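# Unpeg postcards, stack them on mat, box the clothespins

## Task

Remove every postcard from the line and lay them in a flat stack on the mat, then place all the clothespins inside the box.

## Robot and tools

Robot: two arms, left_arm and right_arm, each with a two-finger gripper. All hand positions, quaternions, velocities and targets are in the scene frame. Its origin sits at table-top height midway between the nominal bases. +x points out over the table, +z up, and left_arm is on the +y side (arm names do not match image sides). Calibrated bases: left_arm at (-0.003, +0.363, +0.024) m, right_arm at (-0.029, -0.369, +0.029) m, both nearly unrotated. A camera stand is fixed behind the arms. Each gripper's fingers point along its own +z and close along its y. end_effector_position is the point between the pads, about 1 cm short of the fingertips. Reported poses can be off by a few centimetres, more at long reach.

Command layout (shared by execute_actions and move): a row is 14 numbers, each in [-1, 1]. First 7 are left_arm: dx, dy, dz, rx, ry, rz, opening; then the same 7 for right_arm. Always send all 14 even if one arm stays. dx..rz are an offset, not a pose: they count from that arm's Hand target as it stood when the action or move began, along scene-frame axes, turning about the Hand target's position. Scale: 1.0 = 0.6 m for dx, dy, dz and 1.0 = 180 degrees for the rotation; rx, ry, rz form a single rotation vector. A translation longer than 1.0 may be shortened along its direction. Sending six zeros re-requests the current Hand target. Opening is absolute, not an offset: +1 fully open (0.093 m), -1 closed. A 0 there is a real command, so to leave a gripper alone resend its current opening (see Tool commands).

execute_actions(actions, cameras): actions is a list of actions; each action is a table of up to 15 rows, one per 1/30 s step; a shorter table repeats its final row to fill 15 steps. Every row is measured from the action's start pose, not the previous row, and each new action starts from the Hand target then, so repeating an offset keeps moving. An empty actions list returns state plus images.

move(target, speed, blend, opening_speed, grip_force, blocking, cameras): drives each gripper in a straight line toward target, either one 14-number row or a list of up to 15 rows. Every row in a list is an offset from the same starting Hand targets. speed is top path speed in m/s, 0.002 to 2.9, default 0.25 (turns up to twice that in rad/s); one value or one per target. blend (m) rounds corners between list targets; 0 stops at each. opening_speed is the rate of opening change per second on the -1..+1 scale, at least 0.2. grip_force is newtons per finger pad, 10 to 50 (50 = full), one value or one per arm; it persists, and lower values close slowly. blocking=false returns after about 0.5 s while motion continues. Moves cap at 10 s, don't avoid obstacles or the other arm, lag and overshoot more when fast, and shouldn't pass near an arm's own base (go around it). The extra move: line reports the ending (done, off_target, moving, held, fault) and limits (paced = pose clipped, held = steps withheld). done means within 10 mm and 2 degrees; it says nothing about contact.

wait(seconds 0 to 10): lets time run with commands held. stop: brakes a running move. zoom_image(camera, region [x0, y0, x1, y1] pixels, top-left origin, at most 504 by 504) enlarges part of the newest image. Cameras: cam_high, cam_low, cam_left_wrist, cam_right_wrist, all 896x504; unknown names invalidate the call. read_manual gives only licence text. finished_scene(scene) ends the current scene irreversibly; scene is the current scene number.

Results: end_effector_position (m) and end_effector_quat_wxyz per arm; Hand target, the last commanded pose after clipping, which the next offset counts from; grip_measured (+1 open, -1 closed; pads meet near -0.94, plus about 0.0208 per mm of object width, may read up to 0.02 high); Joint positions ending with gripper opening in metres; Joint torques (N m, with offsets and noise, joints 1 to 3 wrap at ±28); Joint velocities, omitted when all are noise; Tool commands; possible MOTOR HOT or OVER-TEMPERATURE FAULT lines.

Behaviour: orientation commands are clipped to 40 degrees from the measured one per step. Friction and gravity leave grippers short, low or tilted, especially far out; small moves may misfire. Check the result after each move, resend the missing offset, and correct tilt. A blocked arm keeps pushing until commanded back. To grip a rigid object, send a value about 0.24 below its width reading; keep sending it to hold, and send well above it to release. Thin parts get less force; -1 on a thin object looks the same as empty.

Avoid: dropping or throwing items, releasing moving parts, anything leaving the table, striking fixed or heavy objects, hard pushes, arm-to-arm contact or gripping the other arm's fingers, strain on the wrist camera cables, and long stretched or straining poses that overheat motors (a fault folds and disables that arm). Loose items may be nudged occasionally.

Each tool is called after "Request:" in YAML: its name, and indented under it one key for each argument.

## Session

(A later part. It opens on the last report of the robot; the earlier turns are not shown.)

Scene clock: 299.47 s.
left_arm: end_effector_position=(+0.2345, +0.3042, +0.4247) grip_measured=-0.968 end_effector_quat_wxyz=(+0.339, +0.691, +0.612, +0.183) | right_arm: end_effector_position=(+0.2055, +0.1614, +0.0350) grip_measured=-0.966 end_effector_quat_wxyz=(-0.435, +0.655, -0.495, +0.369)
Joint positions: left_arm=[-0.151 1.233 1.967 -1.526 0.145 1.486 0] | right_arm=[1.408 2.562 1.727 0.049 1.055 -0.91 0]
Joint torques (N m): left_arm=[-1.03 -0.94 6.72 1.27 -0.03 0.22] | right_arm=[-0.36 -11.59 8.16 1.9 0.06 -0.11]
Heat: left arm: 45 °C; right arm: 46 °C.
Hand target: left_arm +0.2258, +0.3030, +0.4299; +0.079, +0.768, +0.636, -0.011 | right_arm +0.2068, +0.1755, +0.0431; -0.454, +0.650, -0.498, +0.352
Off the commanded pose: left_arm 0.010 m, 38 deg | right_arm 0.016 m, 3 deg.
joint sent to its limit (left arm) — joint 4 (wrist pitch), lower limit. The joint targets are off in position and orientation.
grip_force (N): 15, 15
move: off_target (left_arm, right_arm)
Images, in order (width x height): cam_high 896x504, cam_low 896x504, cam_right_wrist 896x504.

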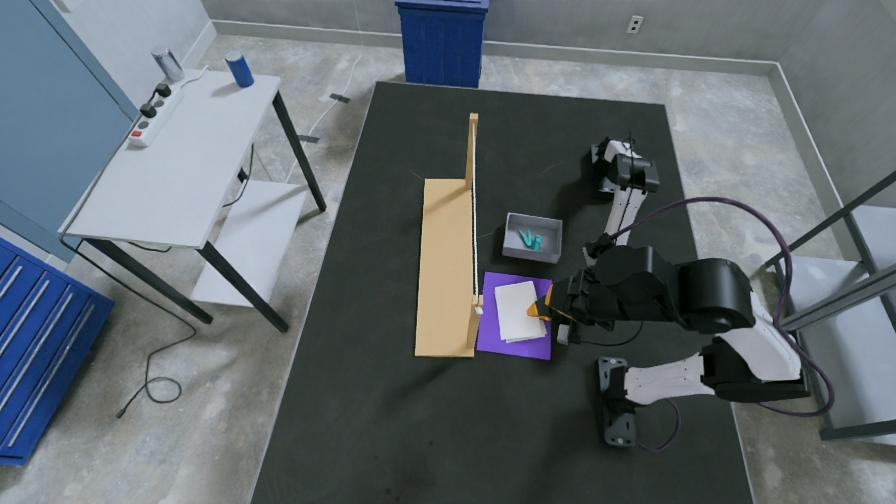

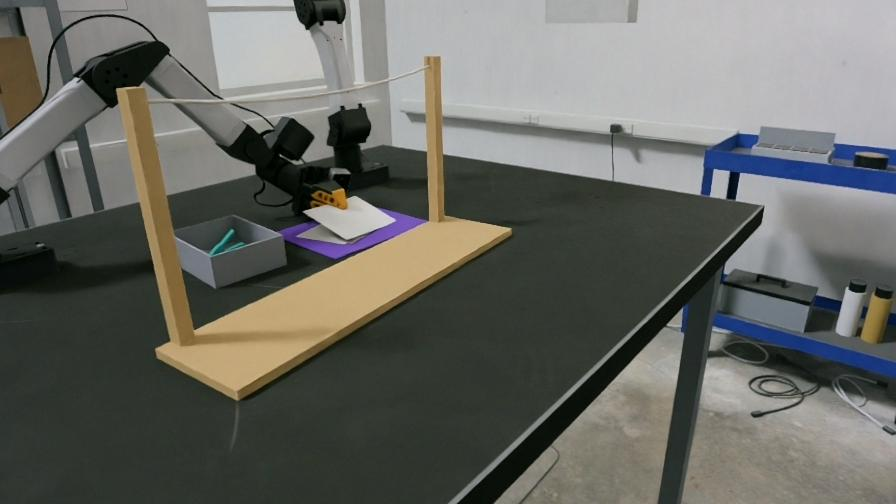

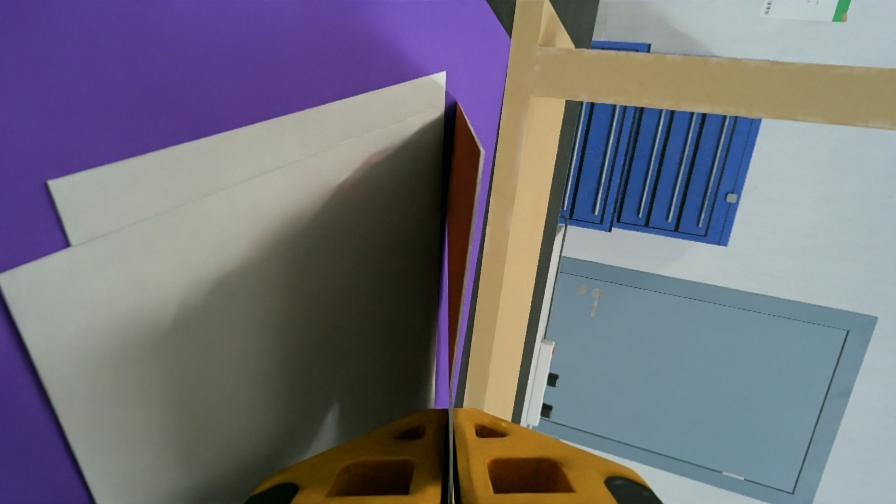

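Request:
move:
  target:
    - [0,0,0,0,0,0,-1,-0.018,0.008,0.005,0,0,0,-1]
    - [0,0,0,0,0,0,-1,-0.018,0.009,-0.02,0,0,0,-1]
  speed: 0.05
  cameras: ["cam_high","cam_low","cam_right_wrist"]

Request:
zoom_image:
  camera: "cam_high"
  region: [440, 240, 600, 370]

Request:
zoom_image:
  camera: "cam_low"
  region: [260, 140, 460, 280]

Scene clock: 301.33 s.
left_arm: end_effector_position=(+0.2345, +0.3042, +0.4247) grip_measured=-0.968 end_effector_quat_wxyz=(+0.339, +0.691, +0.612, +0.183) | right_arm: end_effector_position=(+0.1998, +0.1697, +0.0318) grip_measured=-0.966 end_effector_quat_wxyz=(-0.444, +0.647, -0.497, +0.370)
Joint positions: left_arm=[-0.151 1.233 1.967 -1.526 0.145 1.486 0] | right_arm=[1.424 2.599 1.772 0.052 1.077 -0.898 0]
Joint torques (N m): left_arm=[-1.07 -0.92 6.72 1.28 -0.03 0.23] | right_arm=[0.64 -11.21 7.5 1.66 0.11 0.14]
Heat: left arm: 45 °C; right arm: 46 °C.
Hand target: left_arm +0.2258, +0.3030, +0.4299; +0.079, +0.768, +0.636, -0.011 | right_arm +0.1960, +0.1809, +0.0311; -0.454, +0.650, -0.498, +0.352
Off the commanded pose: left_arm 0.010 m, 38 deg | right_arm 0.012 m, 2 deg.
joint sent to its limit (left arm) — joint 4 (wrist pitch), lower limit. The joint targets are off in position and orientation.
grip_force (N): 15, 15
move: off_target (left_arm, right_arm)
Images, in order (width x height): cam_high 896x504, cam_low 896x504, cam_right_wrist 896x504.

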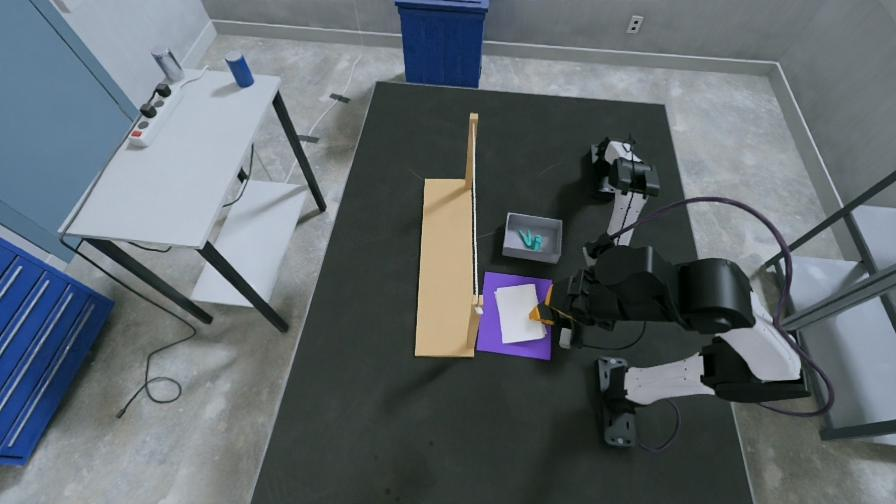

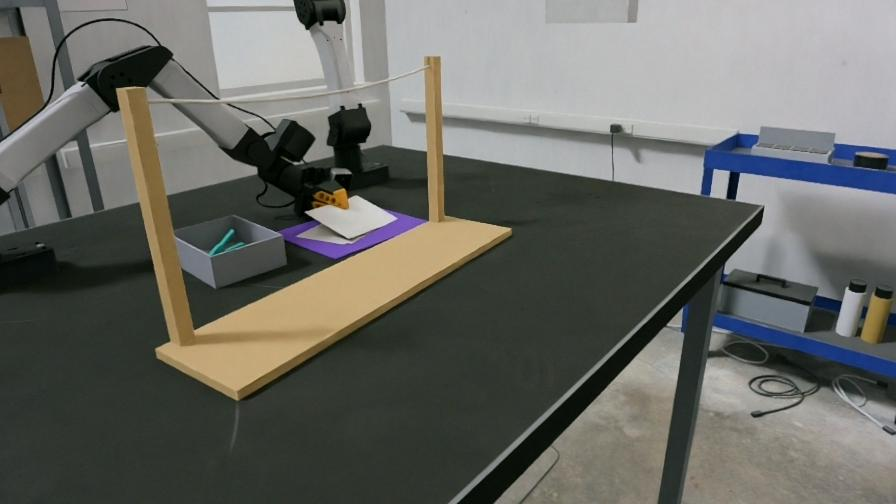

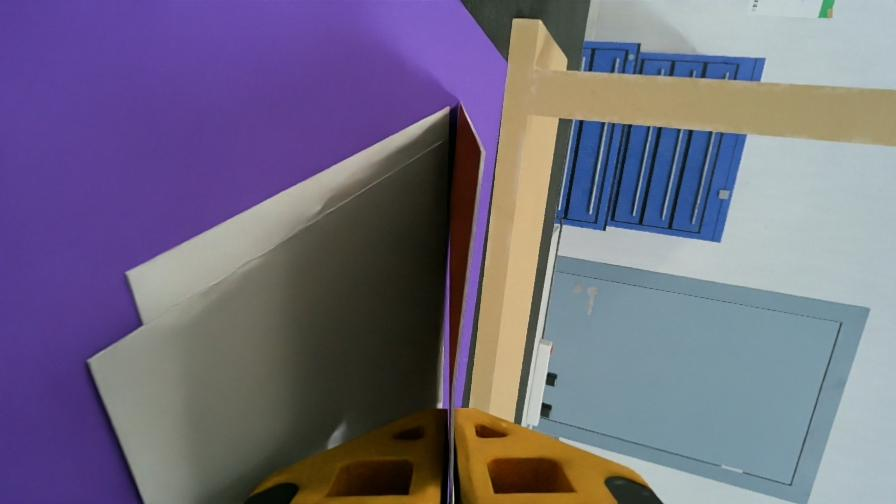

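Scaled by 3.150 from the camera's 896x504 image, which has a finer 1280x720 frame.

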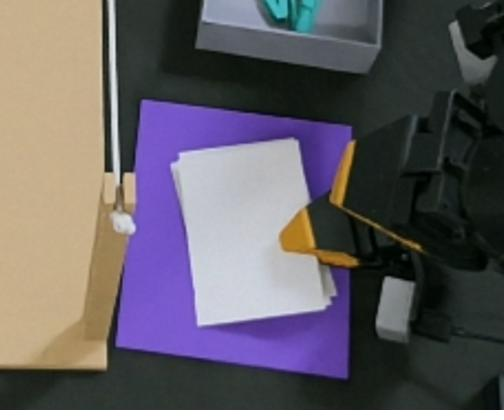

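Scaled by 2.520 from the camera's 896x504 image, which has a finer 1280x720 frame.

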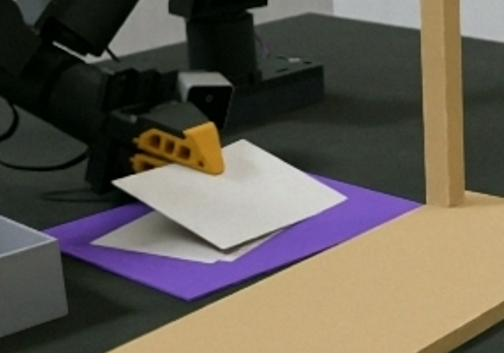

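Request:
move:
  target:
    - [0,0,0,0,0,0,-1,0,0,0,0,0,0,-1]
    - [0,0,0,0,0,0,-1,0,0,0,0,0,0,-0.5]
  speed: 0.05
  opening_speed: 0.25

Request:
move:
  target:
    - [0.048,-0.263,-0.35,0,0,0,-1,0,0,0,0,0,0,-0.5]
    - [0.048,-0.263,-0.57,0,0,0,-1,0,0,0,0,0,0,-0.5]
  speed: 0.2
  blend: 0.03
  grip_force: [50,15]
  cameras: ["all"]

Scene clock: 304.90 s.
left_arm: end_effector_position=(+0.2345, +0.3042, +0.4247) grip_measured=-0.968 end_effector_quat_wxyz=(+0.339, +0.691, +0.612, +0.183) | right_arm: end_effector_position=(+0.2004, +0.1702, +0.0328) grip_measured=-0.504 end_effector_quat_wxyz=(-0.446, +0.643, -0.495, +0.378)
Joint positions: left_arm=[-0.151 1.233 1.967 -1.526 0.145 1.486 0] | right_arm=[1.425 2.608 1.783 0.058 1.095 -0.908 0.021]
Joint torques (N m): left_arm=[-1.06 -0.92 6.72 1.25 -0.03 0.22] | right_arm=[0.64 -12.07 6.53 1.58 -0.06 0.13]
Heat: left arm: 45 °C; right arm: 46 °C.
Hand target: left_arm +0.2258, +0.3030, +0.4299; +0.079, +0.768, +0.636, -0.011 | right_arm +0.1960, +0.1809, +0.0311; -0.454, +0.650, -0.498, +0.352
Off the commanded pose: left_arm 0.010 m, 38 deg | right_arm 0.012 m, 3 deg.
joint sent to its limit (left arm) — joint 4 (wrist pitch), lower limit. The joint targets are off in position and orientation.
grip_force (N): 15, 15
move: off_target (left_arm, right_arm); target 2's new opening was sent with right_arm's hand 0.012 m and 2 deg from that target

Scene clock: 308.23 s.
left_arm: end_effector_position=(+0.2515, +0.1519, +0.0898) grip_measured=-0.978 end_effector_quat_wxyz=(+0.064, +0.770, +0.634, -0.004) | right_arm: end_effector_position=(+0.2004, +0.1702, +0.0328) grip_measured=-0.504 end_effector_quat_wxyz=(-0.446, +0.643, -0.495, +0.378)
Joint positions: left_arm=[-0.683 1.716 1.199 -0.93 0.033 1.084 0] | right_arm=[1.425 2.608 1.783 0.058 1.095 -0.908 0.021]
Joint torques (N m): left_arm=[-0.84 -5.78 4.66 0.83 0.21 -0.05] | right_arm=[0.69 -12.04 6.54 1.6 -0.07 0.15]
Heat: left arm: 44 °C; right arm: 47 °C.
Hand target: left_arm +0.2546, +0.1452, +0.0879; +0.079, +0.768, +0.636, -0.011 | right_arm +0.1960, +0.1809, +0.0311; -0.454, +0.650, -0.498, +0.352
Off the commanded pose: left_arm 0.008 m, 2 deg | right_arm 0.012 m, 3 deg.
grip_force (N): 50, 15
move: off_target (right_arm)

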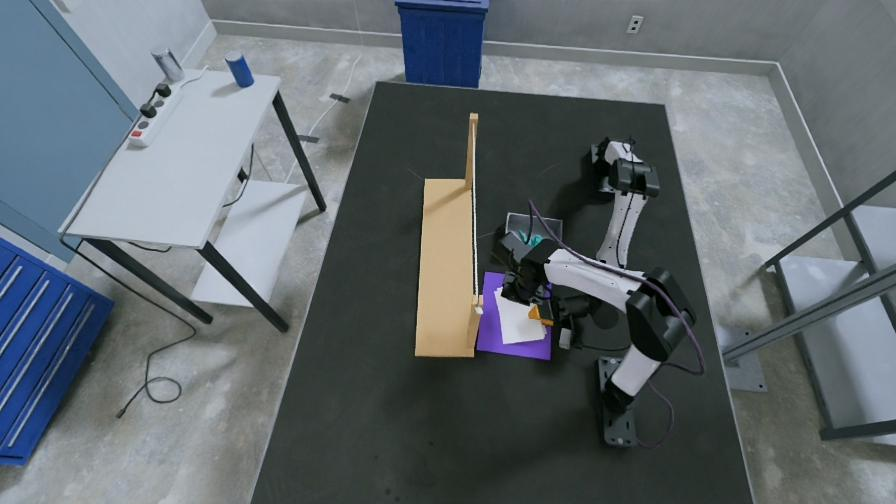

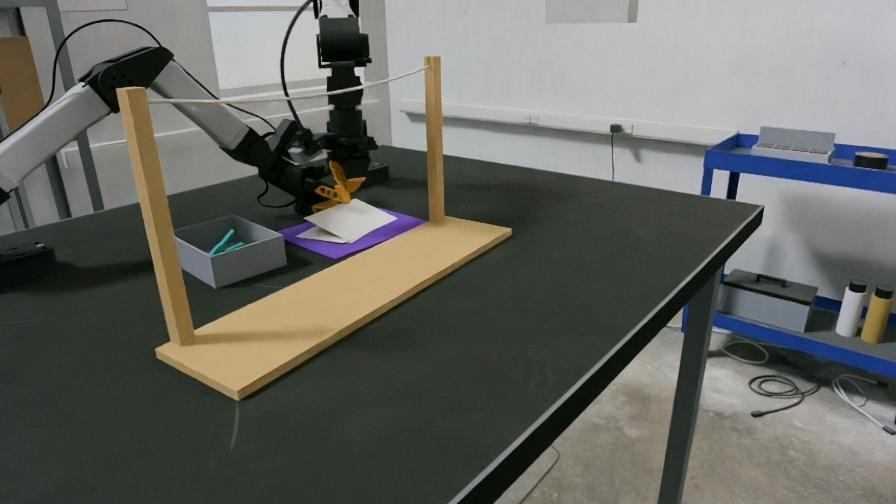

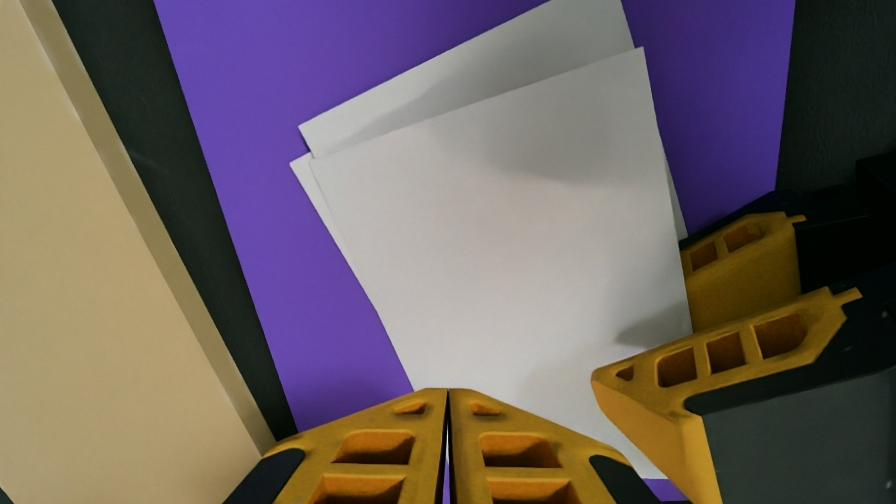

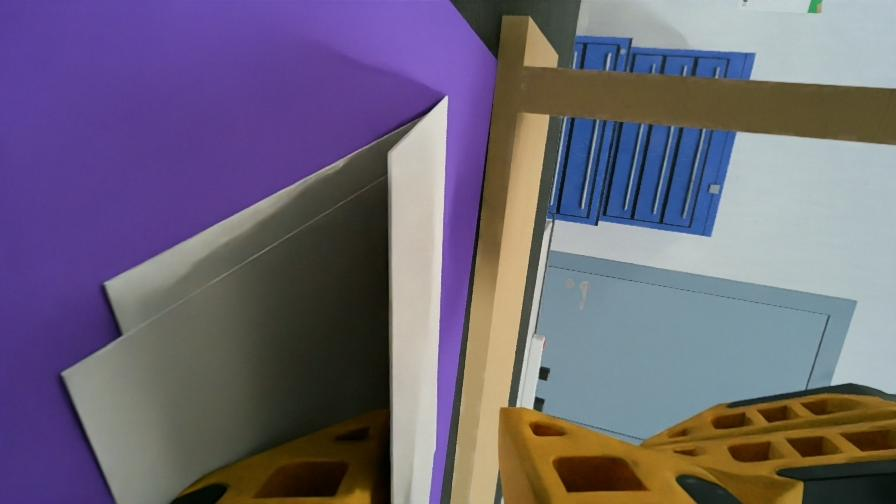

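Request:
move:
  target: [0,0,-0.11,0,0,0,-1,0,0,0,0,0,0,-0.5]
  speed: 0.06
  cameras: ["cam_left_wrist","cam_low"]

Scene clock: 310.13 s.
left_arm: end_effector_position=(+0.2488, +0.1537, +0.0298) grip_measured=-0.978 end_effector_quat_wxyz=(+0.057, +0.771, +0.635, -0.006) | right_arm: end_effector_position=(+0.2004, +0.1702, +0.0328) grip_measured=-0.504 end_effector_quat_wxyz=(-0.448, +0.640, -0.499, +0.375)
Joint positions: left_arm=[-0.683 1.805 1.05 -0.706 0.035 1.084 0] | right_arm=[1.425 2.608 1.783 0.058 1.095 -0.898 0.021]
Joint torques (N m): left_arm=[-0.83 -4.9 3.38 1.13 0.2 -0.04] | right_arm=[0.62 -12.01 6.54 1.59 -0.08 0.14]
Heat: left arm: 44 °C; right arm: 47 °C.
Hand target: left_arm +0.2546, +0.1452, +0.0219; +0.079, +0.768, +0.636, -0.011 | right_arm +0.1960, +0.1809, +0.0311; -0.454, +0.650, -0.498, +0.352
Off the commanded pose: left_arm 0.013 m, 3 deg | right_arm 0.012 m, 3 deg.
grip_force (N): 50, 15
move: off_target (left_arm, right_arm)
Images, in order (width x height): cam_low 896x504, cam_left_wrist 896x504.

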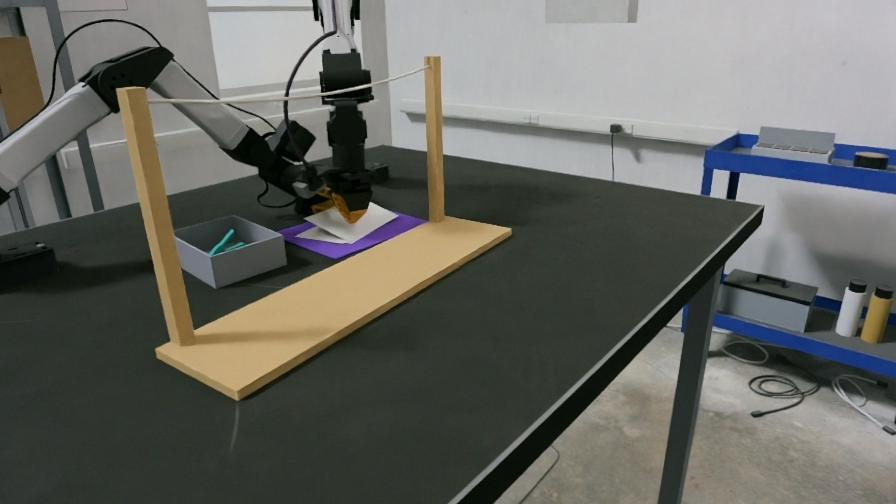

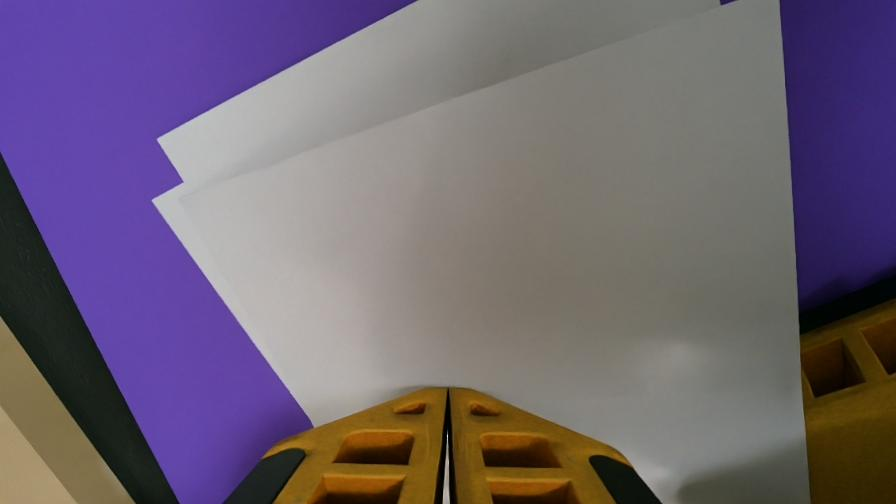

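Request:
move:
  target: [0,0,-0.022,0,0,0,-1,0,0,0,0,0,0,-0.5]
  speed: 0.04

Request:
move:
  target: [0,0,0,0,0,0,-1,-0.12,-0.02,0.01,0,0,0,-0.5]
  speed: 0.05
  cameras: ["all"]

Scene clock: 311.30 s.
left_arm: end_effector_position=(+0.2485, +0.1540, +0.0285) grip_measured=-0.978 end_effector_quat_wxyz=(+0.058, +0.770, +0.635, -0.007) | right_arm: end_effector_position=(+0.2004, +0.1702, +0.0328) grip_measured=-0.504 end_effector_quat_wxyz=(-0.448, +0.639, -0.500, +0.374)
Joint positions: left_arm=[-0.682 1.805 1.044 -0.699 0.038 1.084 0] | right_arm=[1.425 2.608 1.783 0.058 1.095 -0.893 0.021]
Joint torques (N m): left_arm=[-0.8 -3.03 1.83 1.5 0.17 -0.04] | right_arm=[0.7 -12.01 6.52 1.6 -0.08 0.11]
Heat: left arm: 44 °C; right arm: 47 °C.
Hand target: left_arm +0.2546, +0.1452, +0.0087; +0.079, +0.768, +0.636, -0.011 | right_arm +0.1960, +0.1809, +0.0311; -0.454, +0.650, -0.498, +0.352
Off the commanded pose: left_arm 0.023 m, 2 deg | right_arm 0.012 m, 3 deg.
grip_force (N): 50, 15
move: off_target (left_arm, right_arm)

Scene clock: 314.13 s.
left_arm: end_effector_position=(+0.2391, +0.1435, +0.0191) grip_measured=-0.978 end_effector_quat_wxyz=(+0.063, +0.774, +0.629, -0.034) | right_arm: end_effector_position=(+0.1386, +0.1638, +0.0322) grip_measured=-0.503 end_effector_quat_wxyz=(-0.462, +0.629, -0.503, +0.372)
Joint positions: left_arm=[-0.697 1.825 1.024 -0.66 0.091 1.081 0] | right_arm=[1.548 2.585 1.75 -0.085 1.189 -0.691 0.021]
Joint torques (N m): left_arm=[0.28 -4.45 3.3 1.18 -0.26 -0.02] | right_arm=[1.29 -14.52 4.92 0.81 0.01 0.19]
Heat: left arm: 44 °C; right arm: 47 °C.
Hand target: left_arm +0.2546, +0.1452, +0.0087; +0.079, +0.768, +0.636, -0.011 | right_arm +0.1240, +0.1689, +0.0371; -0.454, +0.650, -0.498, +0.352
Off the commanded pose: left_arm 0.019 m, 3 deg | right_arm 0.016 m, 4 deg.
grip_force (N): 50, 15
move: off_target (left_arm, right_arm)

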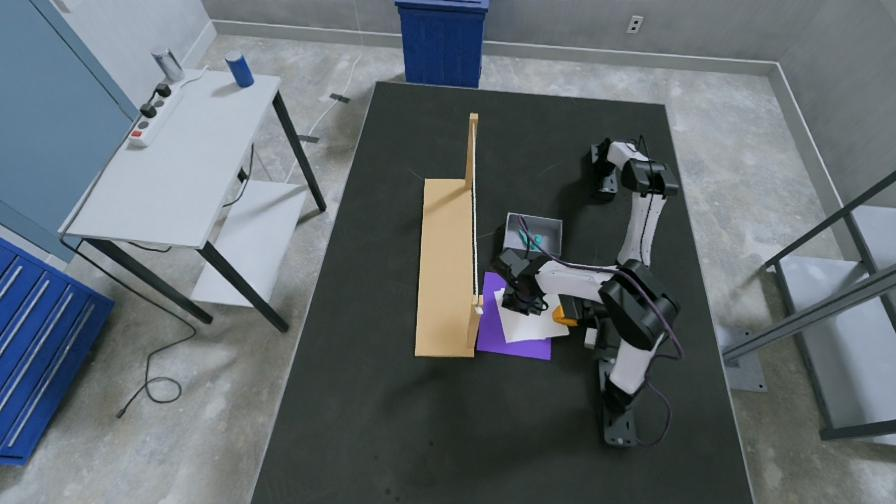

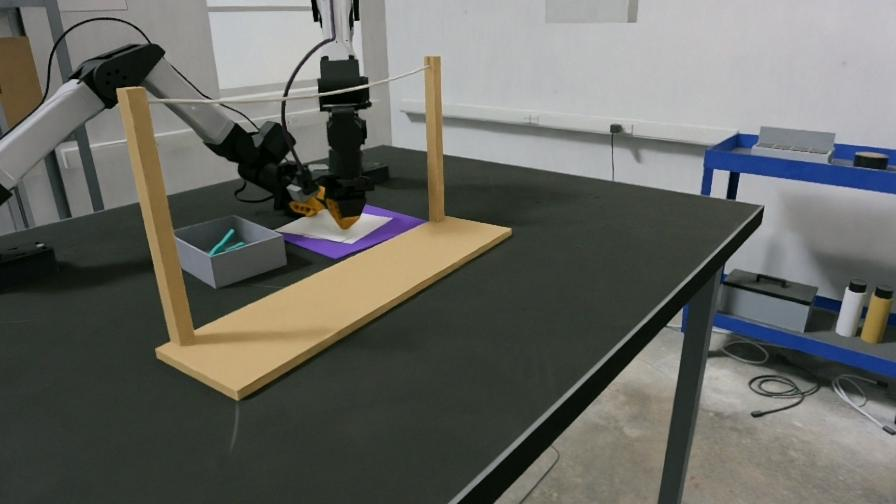

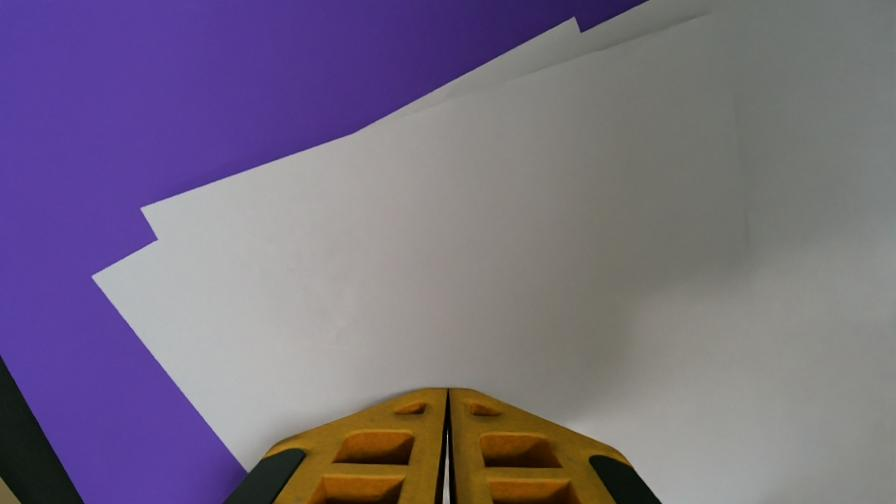

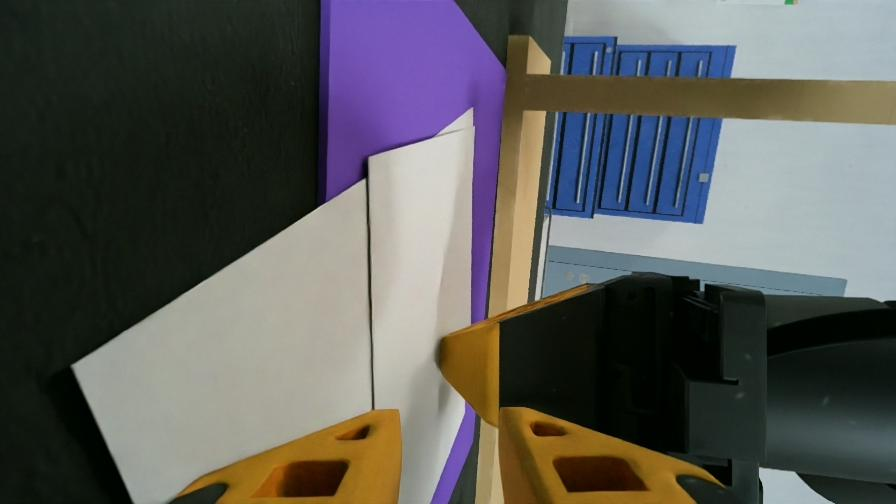

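Request:
move:
  target:
    - [0,0,0,0,0,0,-1,0,0,0.06,0,0,0,-0.5]
    - [0.0,0,0.01,0,0,0,-1,-0.06,-0.02,0.12,0,0,0,-0.5]
  speed: 0.1
  cameras: ["all"]

Scene clock: 317.20 s.
left_arm: end_effector_position=(+0.2391, +0.1435, +0.0191) grip_measured=-0.978 end_effector_quat_wxyz=(+0.063, +0.774, +0.629, -0.034) | right_arm: end_effector_position=(+0.0862, +0.1486, +0.0726) grip_measured=-0.503 end_effector_quat_wxyz=(-0.428, +0.674, -0.477, +0.367)
Joint positions: left_arm=[-0.697 1.825 1.024 -0.66 0.091 1.081 0] | right_arm=[1.646 2.453 1.769 -0.482 1.163 -0.53 0.021]
Joint torques (N m): left_arm=[0.29 -5.35 4.26 0.99 -0.27 -0.02] | right_arm=[0.08 -15.46 8.62 0.86 0.58 0.21]
Heat: left arm: 43 °C; right arm: 49 °C.
Hand target: left_arm +0.2546, +0.1452, +0.0147; +0.079, +0.768, +0.636, -0.011 | right_arm +0.0880, +0.1569, +0.1091; -0.454, +0.650, -0.498, +0.352
Off the commanded pose: left_arm 0.016 m, 3 deg | right_arm 0.037 m, 5 deg.
grip_force (N): 50, 15
move: off_target (left_arm, right_arm)

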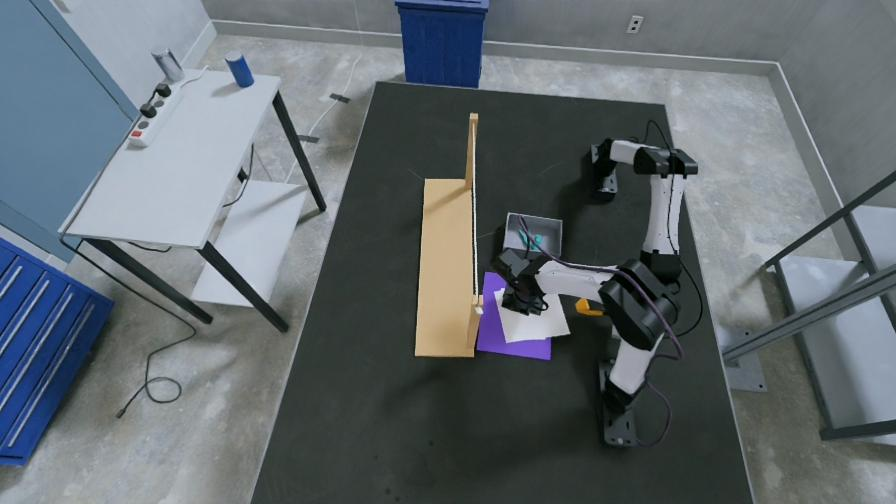

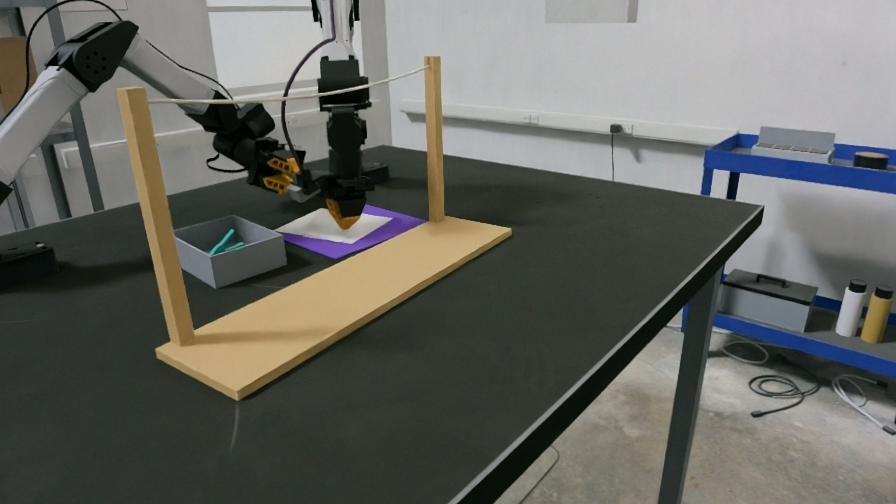

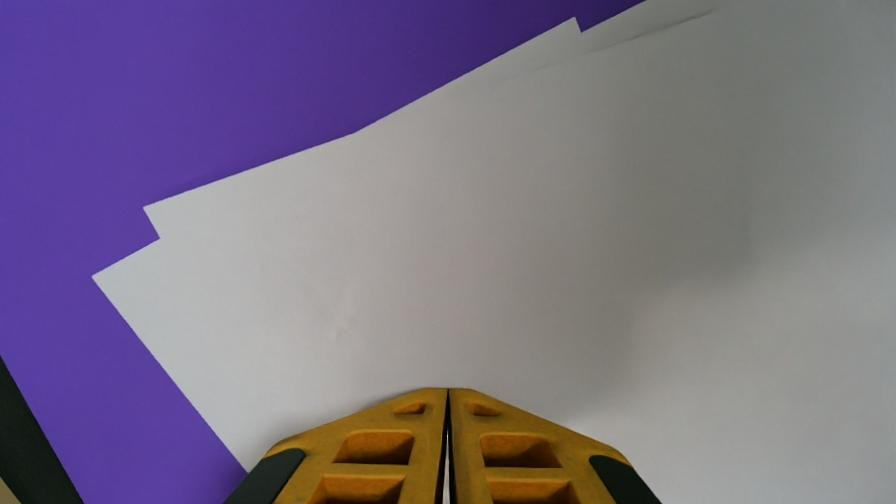

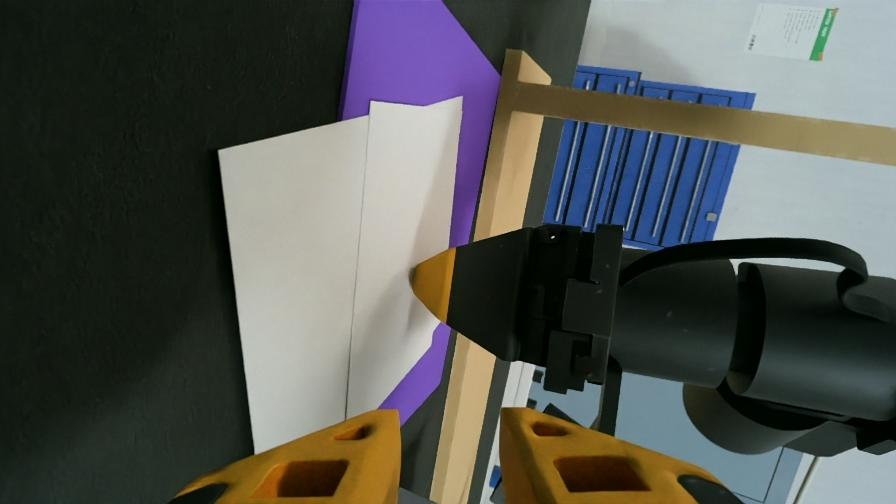

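Request:
move:
  target:
    - [0,0,0.1,0,0,0,-1,0,0,0,0,0,0,-0.5]
    - [-0.04,0.2,0.6,0,0,0,-1,0,0,0,0,0,0,-0.5]
  speed: 0.2
  blend: 0.02
  cameras: ["all"]

Request:
zoom_image:
  camera: "cam_high"
  region: [440, 240, 620, 380]

Request:
zoom_image:
  camera: "cam_right_wrist"
  region: [180, 60, 580, 504]

Request:
zoom_image:
  camera: "cam_low"
  region: [240, 160, 440, 280]

Scene clock: 320.13 s.
left_arm: end_effector_position=(+0.2391, +0.2660, +0.3667) grip_measured=-0.978 end_effector_quat_wxyz=(+0.267, +0.725, +0.626, +0.106) | right_arm: end_effector_position=(+0.0862, +0.1480, +0.0724) grip_measured=-0.503 end_effector_quat_wxyz=(-0.427, +0.675, -0.477, +0.367)
Joint positions: left_arm=[-0.335 1.297 1.835 -1.532 0.084 1.363 0] | right_arm=[1.646 2.453 1.769 -0.487 1.163 -0.527 0.021]
Joint torques (N m): left_arm=[0.16 -2.52 6.93 1.03 0.26 0.23] | right_arm=[0.02 -15.45 8.7 0.85 0.58 0.23]
Heat: left arm: 43 °C; right arm: 50 °C.
Hand target: left_arm +0.2306, +0.2652, +0.3747; +0.079, +0.768, +0.636, -0.011 | right_arm +0.0880, +0.1569, +0.1091; -0.454, +0.650, -0.498, +0.352
Off the commanded pose: left_arm 0.012 m, 26 deg | right_arm 0.038 m, 5 deg.
joint sent to its limit (left arm) — joint 4 (wrist pitch), lower limit. The joint targets are off in position and orientation.
grip_force (N): 50, 15
move: off_target (left_arm, right_arm)

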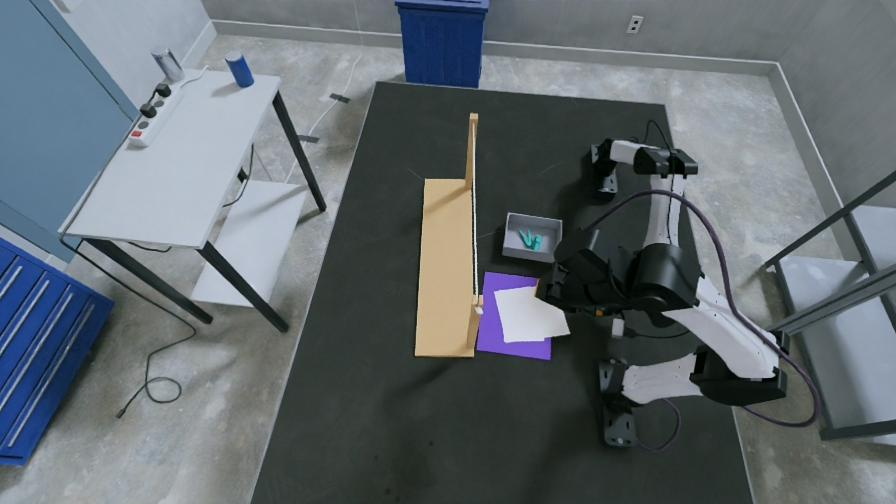

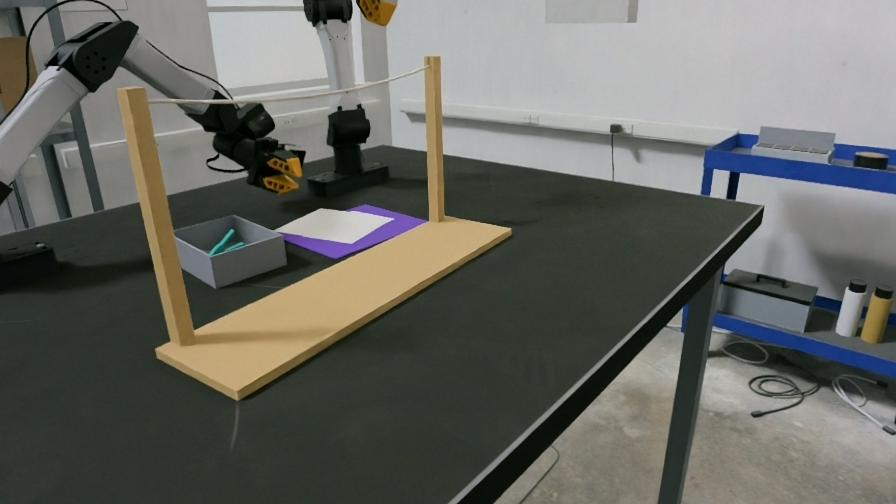

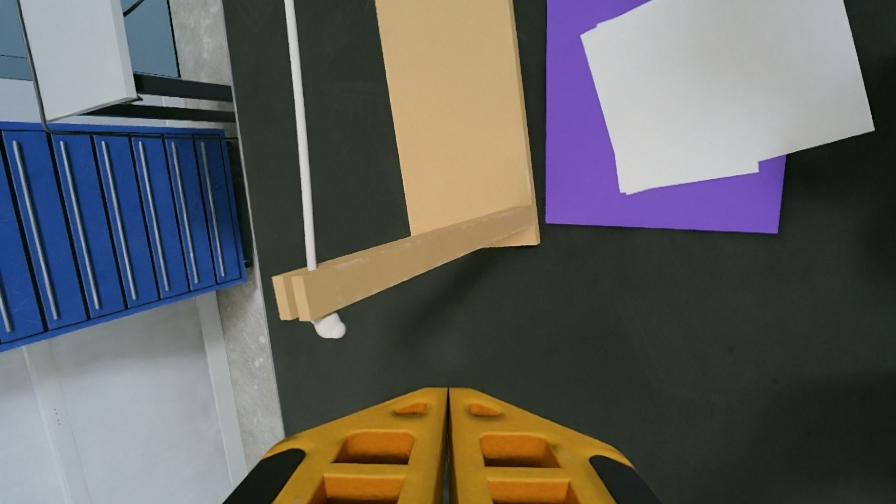

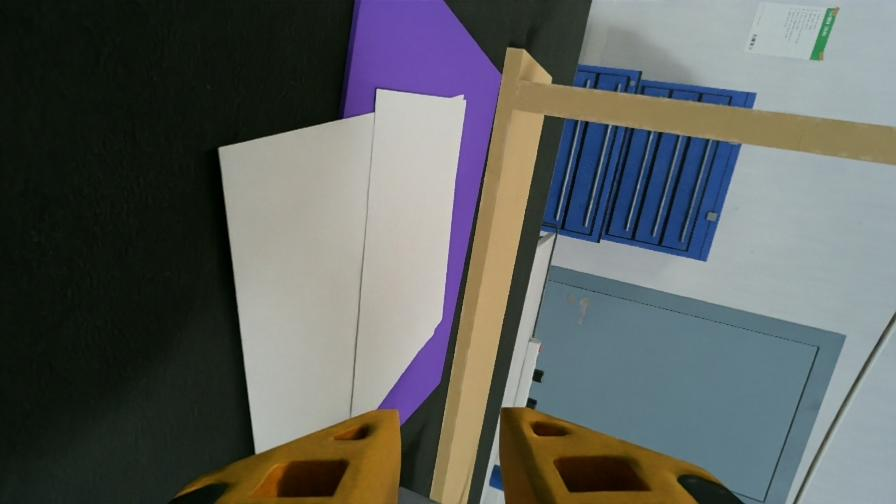

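Scaled by 2.800 from the camera's 896x504 image, which has a finer 1280x720 frame.

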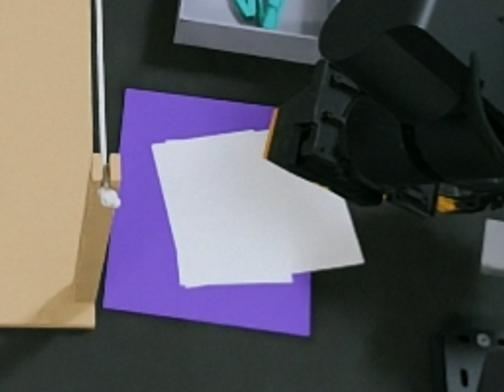

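Scaled by 1.135 from the camera's 896x504 image, which has a finer 1280x720 frame.

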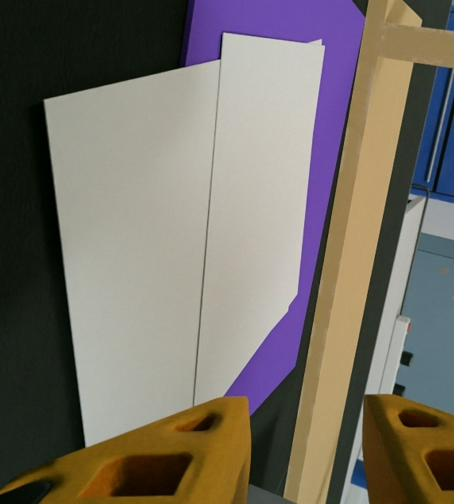

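Scaled by 2.520 from the camera's 896x504 image, which has a finer 1280x720 frame.

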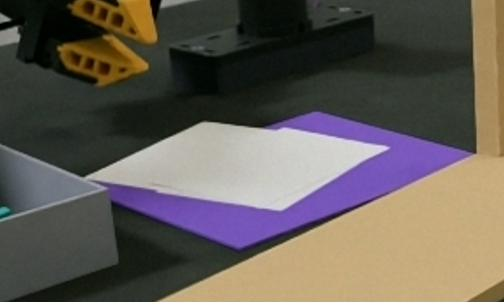

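Request:
move:
  target:
    - [0,0.05,0.1,0,0,0,-1,-0.03,-0.05,0.15,0,0,0,-0.5]
    - [0,0.05,0.1,0,0,0,-1,-0.022,-0.095,0.13,0.3105,0.2917,-0.3646,0.2]
  speed: 0.25
  blend: 0.02
  grip_force: [50,50]
  cameras: ["all"]

Scene clock: 328.03 s.
left_arm: end_effector_position=(+0.2419, +0.2938, +0.4252) grip_measured=-0.978 end_effector_quat_wxyz=(+0.333, +0.698, +0.608, +0.179) | right_arm: end_effector_position=(+0.0786, +0.0985, +0.1543) grip_measured=+0.198 end_effector_quat_wxyz=(+0.191, -0.127, +0.973, -0.017)
Joint positions: left_arm=[-0.211 1.276 2.006 -1.532 0.11 1.458 0] | right_arm=[1.474 2.433 2.473 -1.556 0.382 1.207 0.055]
Joint torques (N m): left_arm=[0.13 -2.51 6.57 1.3 0.22 0.22] | right_arm=[-0.05 -15.77 7.51 0.39 0 0.17]
Heat: left arm: 43 °C; right arm: 53 °C.
Hand target: left_arm +0.2306, +0.2952, +0.4347; +0.079, +0.768, +0.636, -0.011 | right_arm +0.0748, +0.0999, +0.1871; +0.190, -0.111, +0.975, +0.022
Off the commanded pose: left_arm 0.015 m, 38 deg | right_arm 0.033 m, 5 deg.
joint sent to its limit (left arm) — joint 4 (wrist pitch), lower limit. The joint targets are off in position and orientation.
joint sent to its limit (right arm) — joint 4 (wrist pitch), lower limit. The joint targets are off in position, not in orientation.
move: off_target (left_arm, right_arm); target 2's new opening was sent with right_arm's hand 0.033 m and 5 deg from that target

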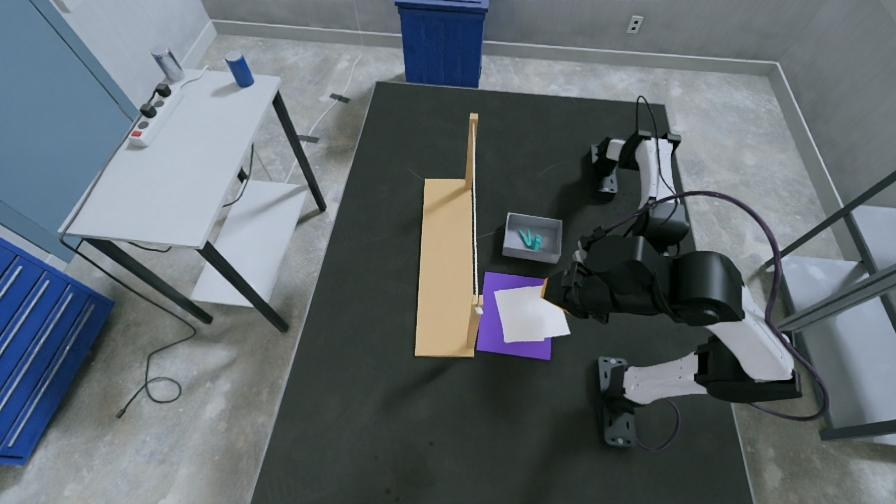

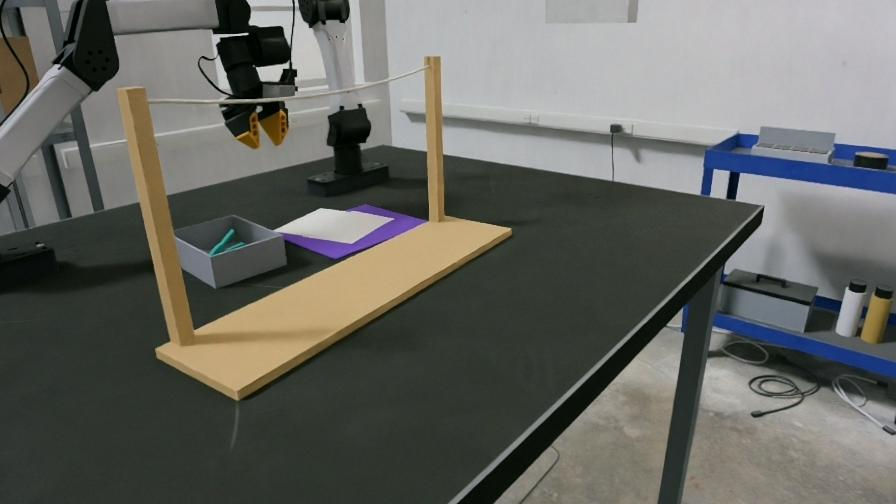

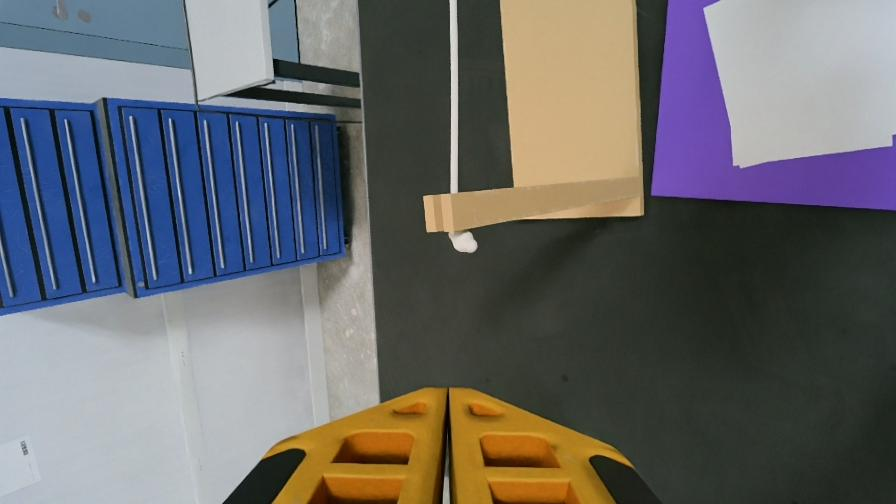

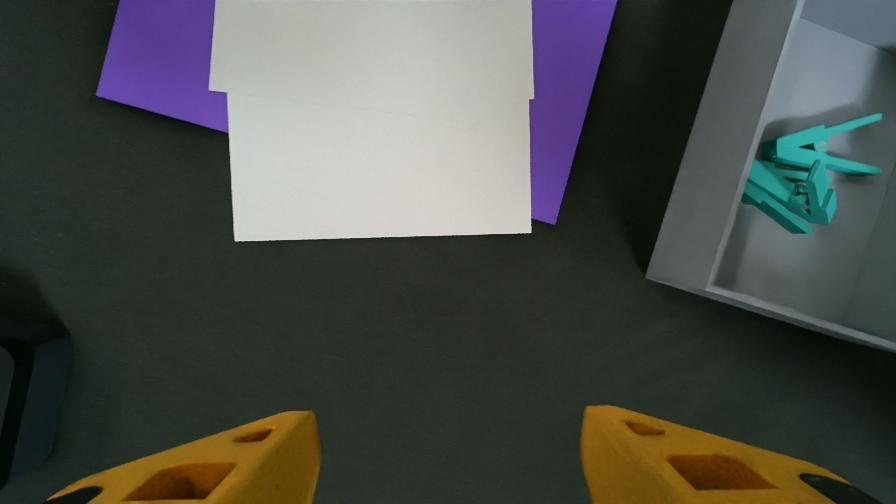

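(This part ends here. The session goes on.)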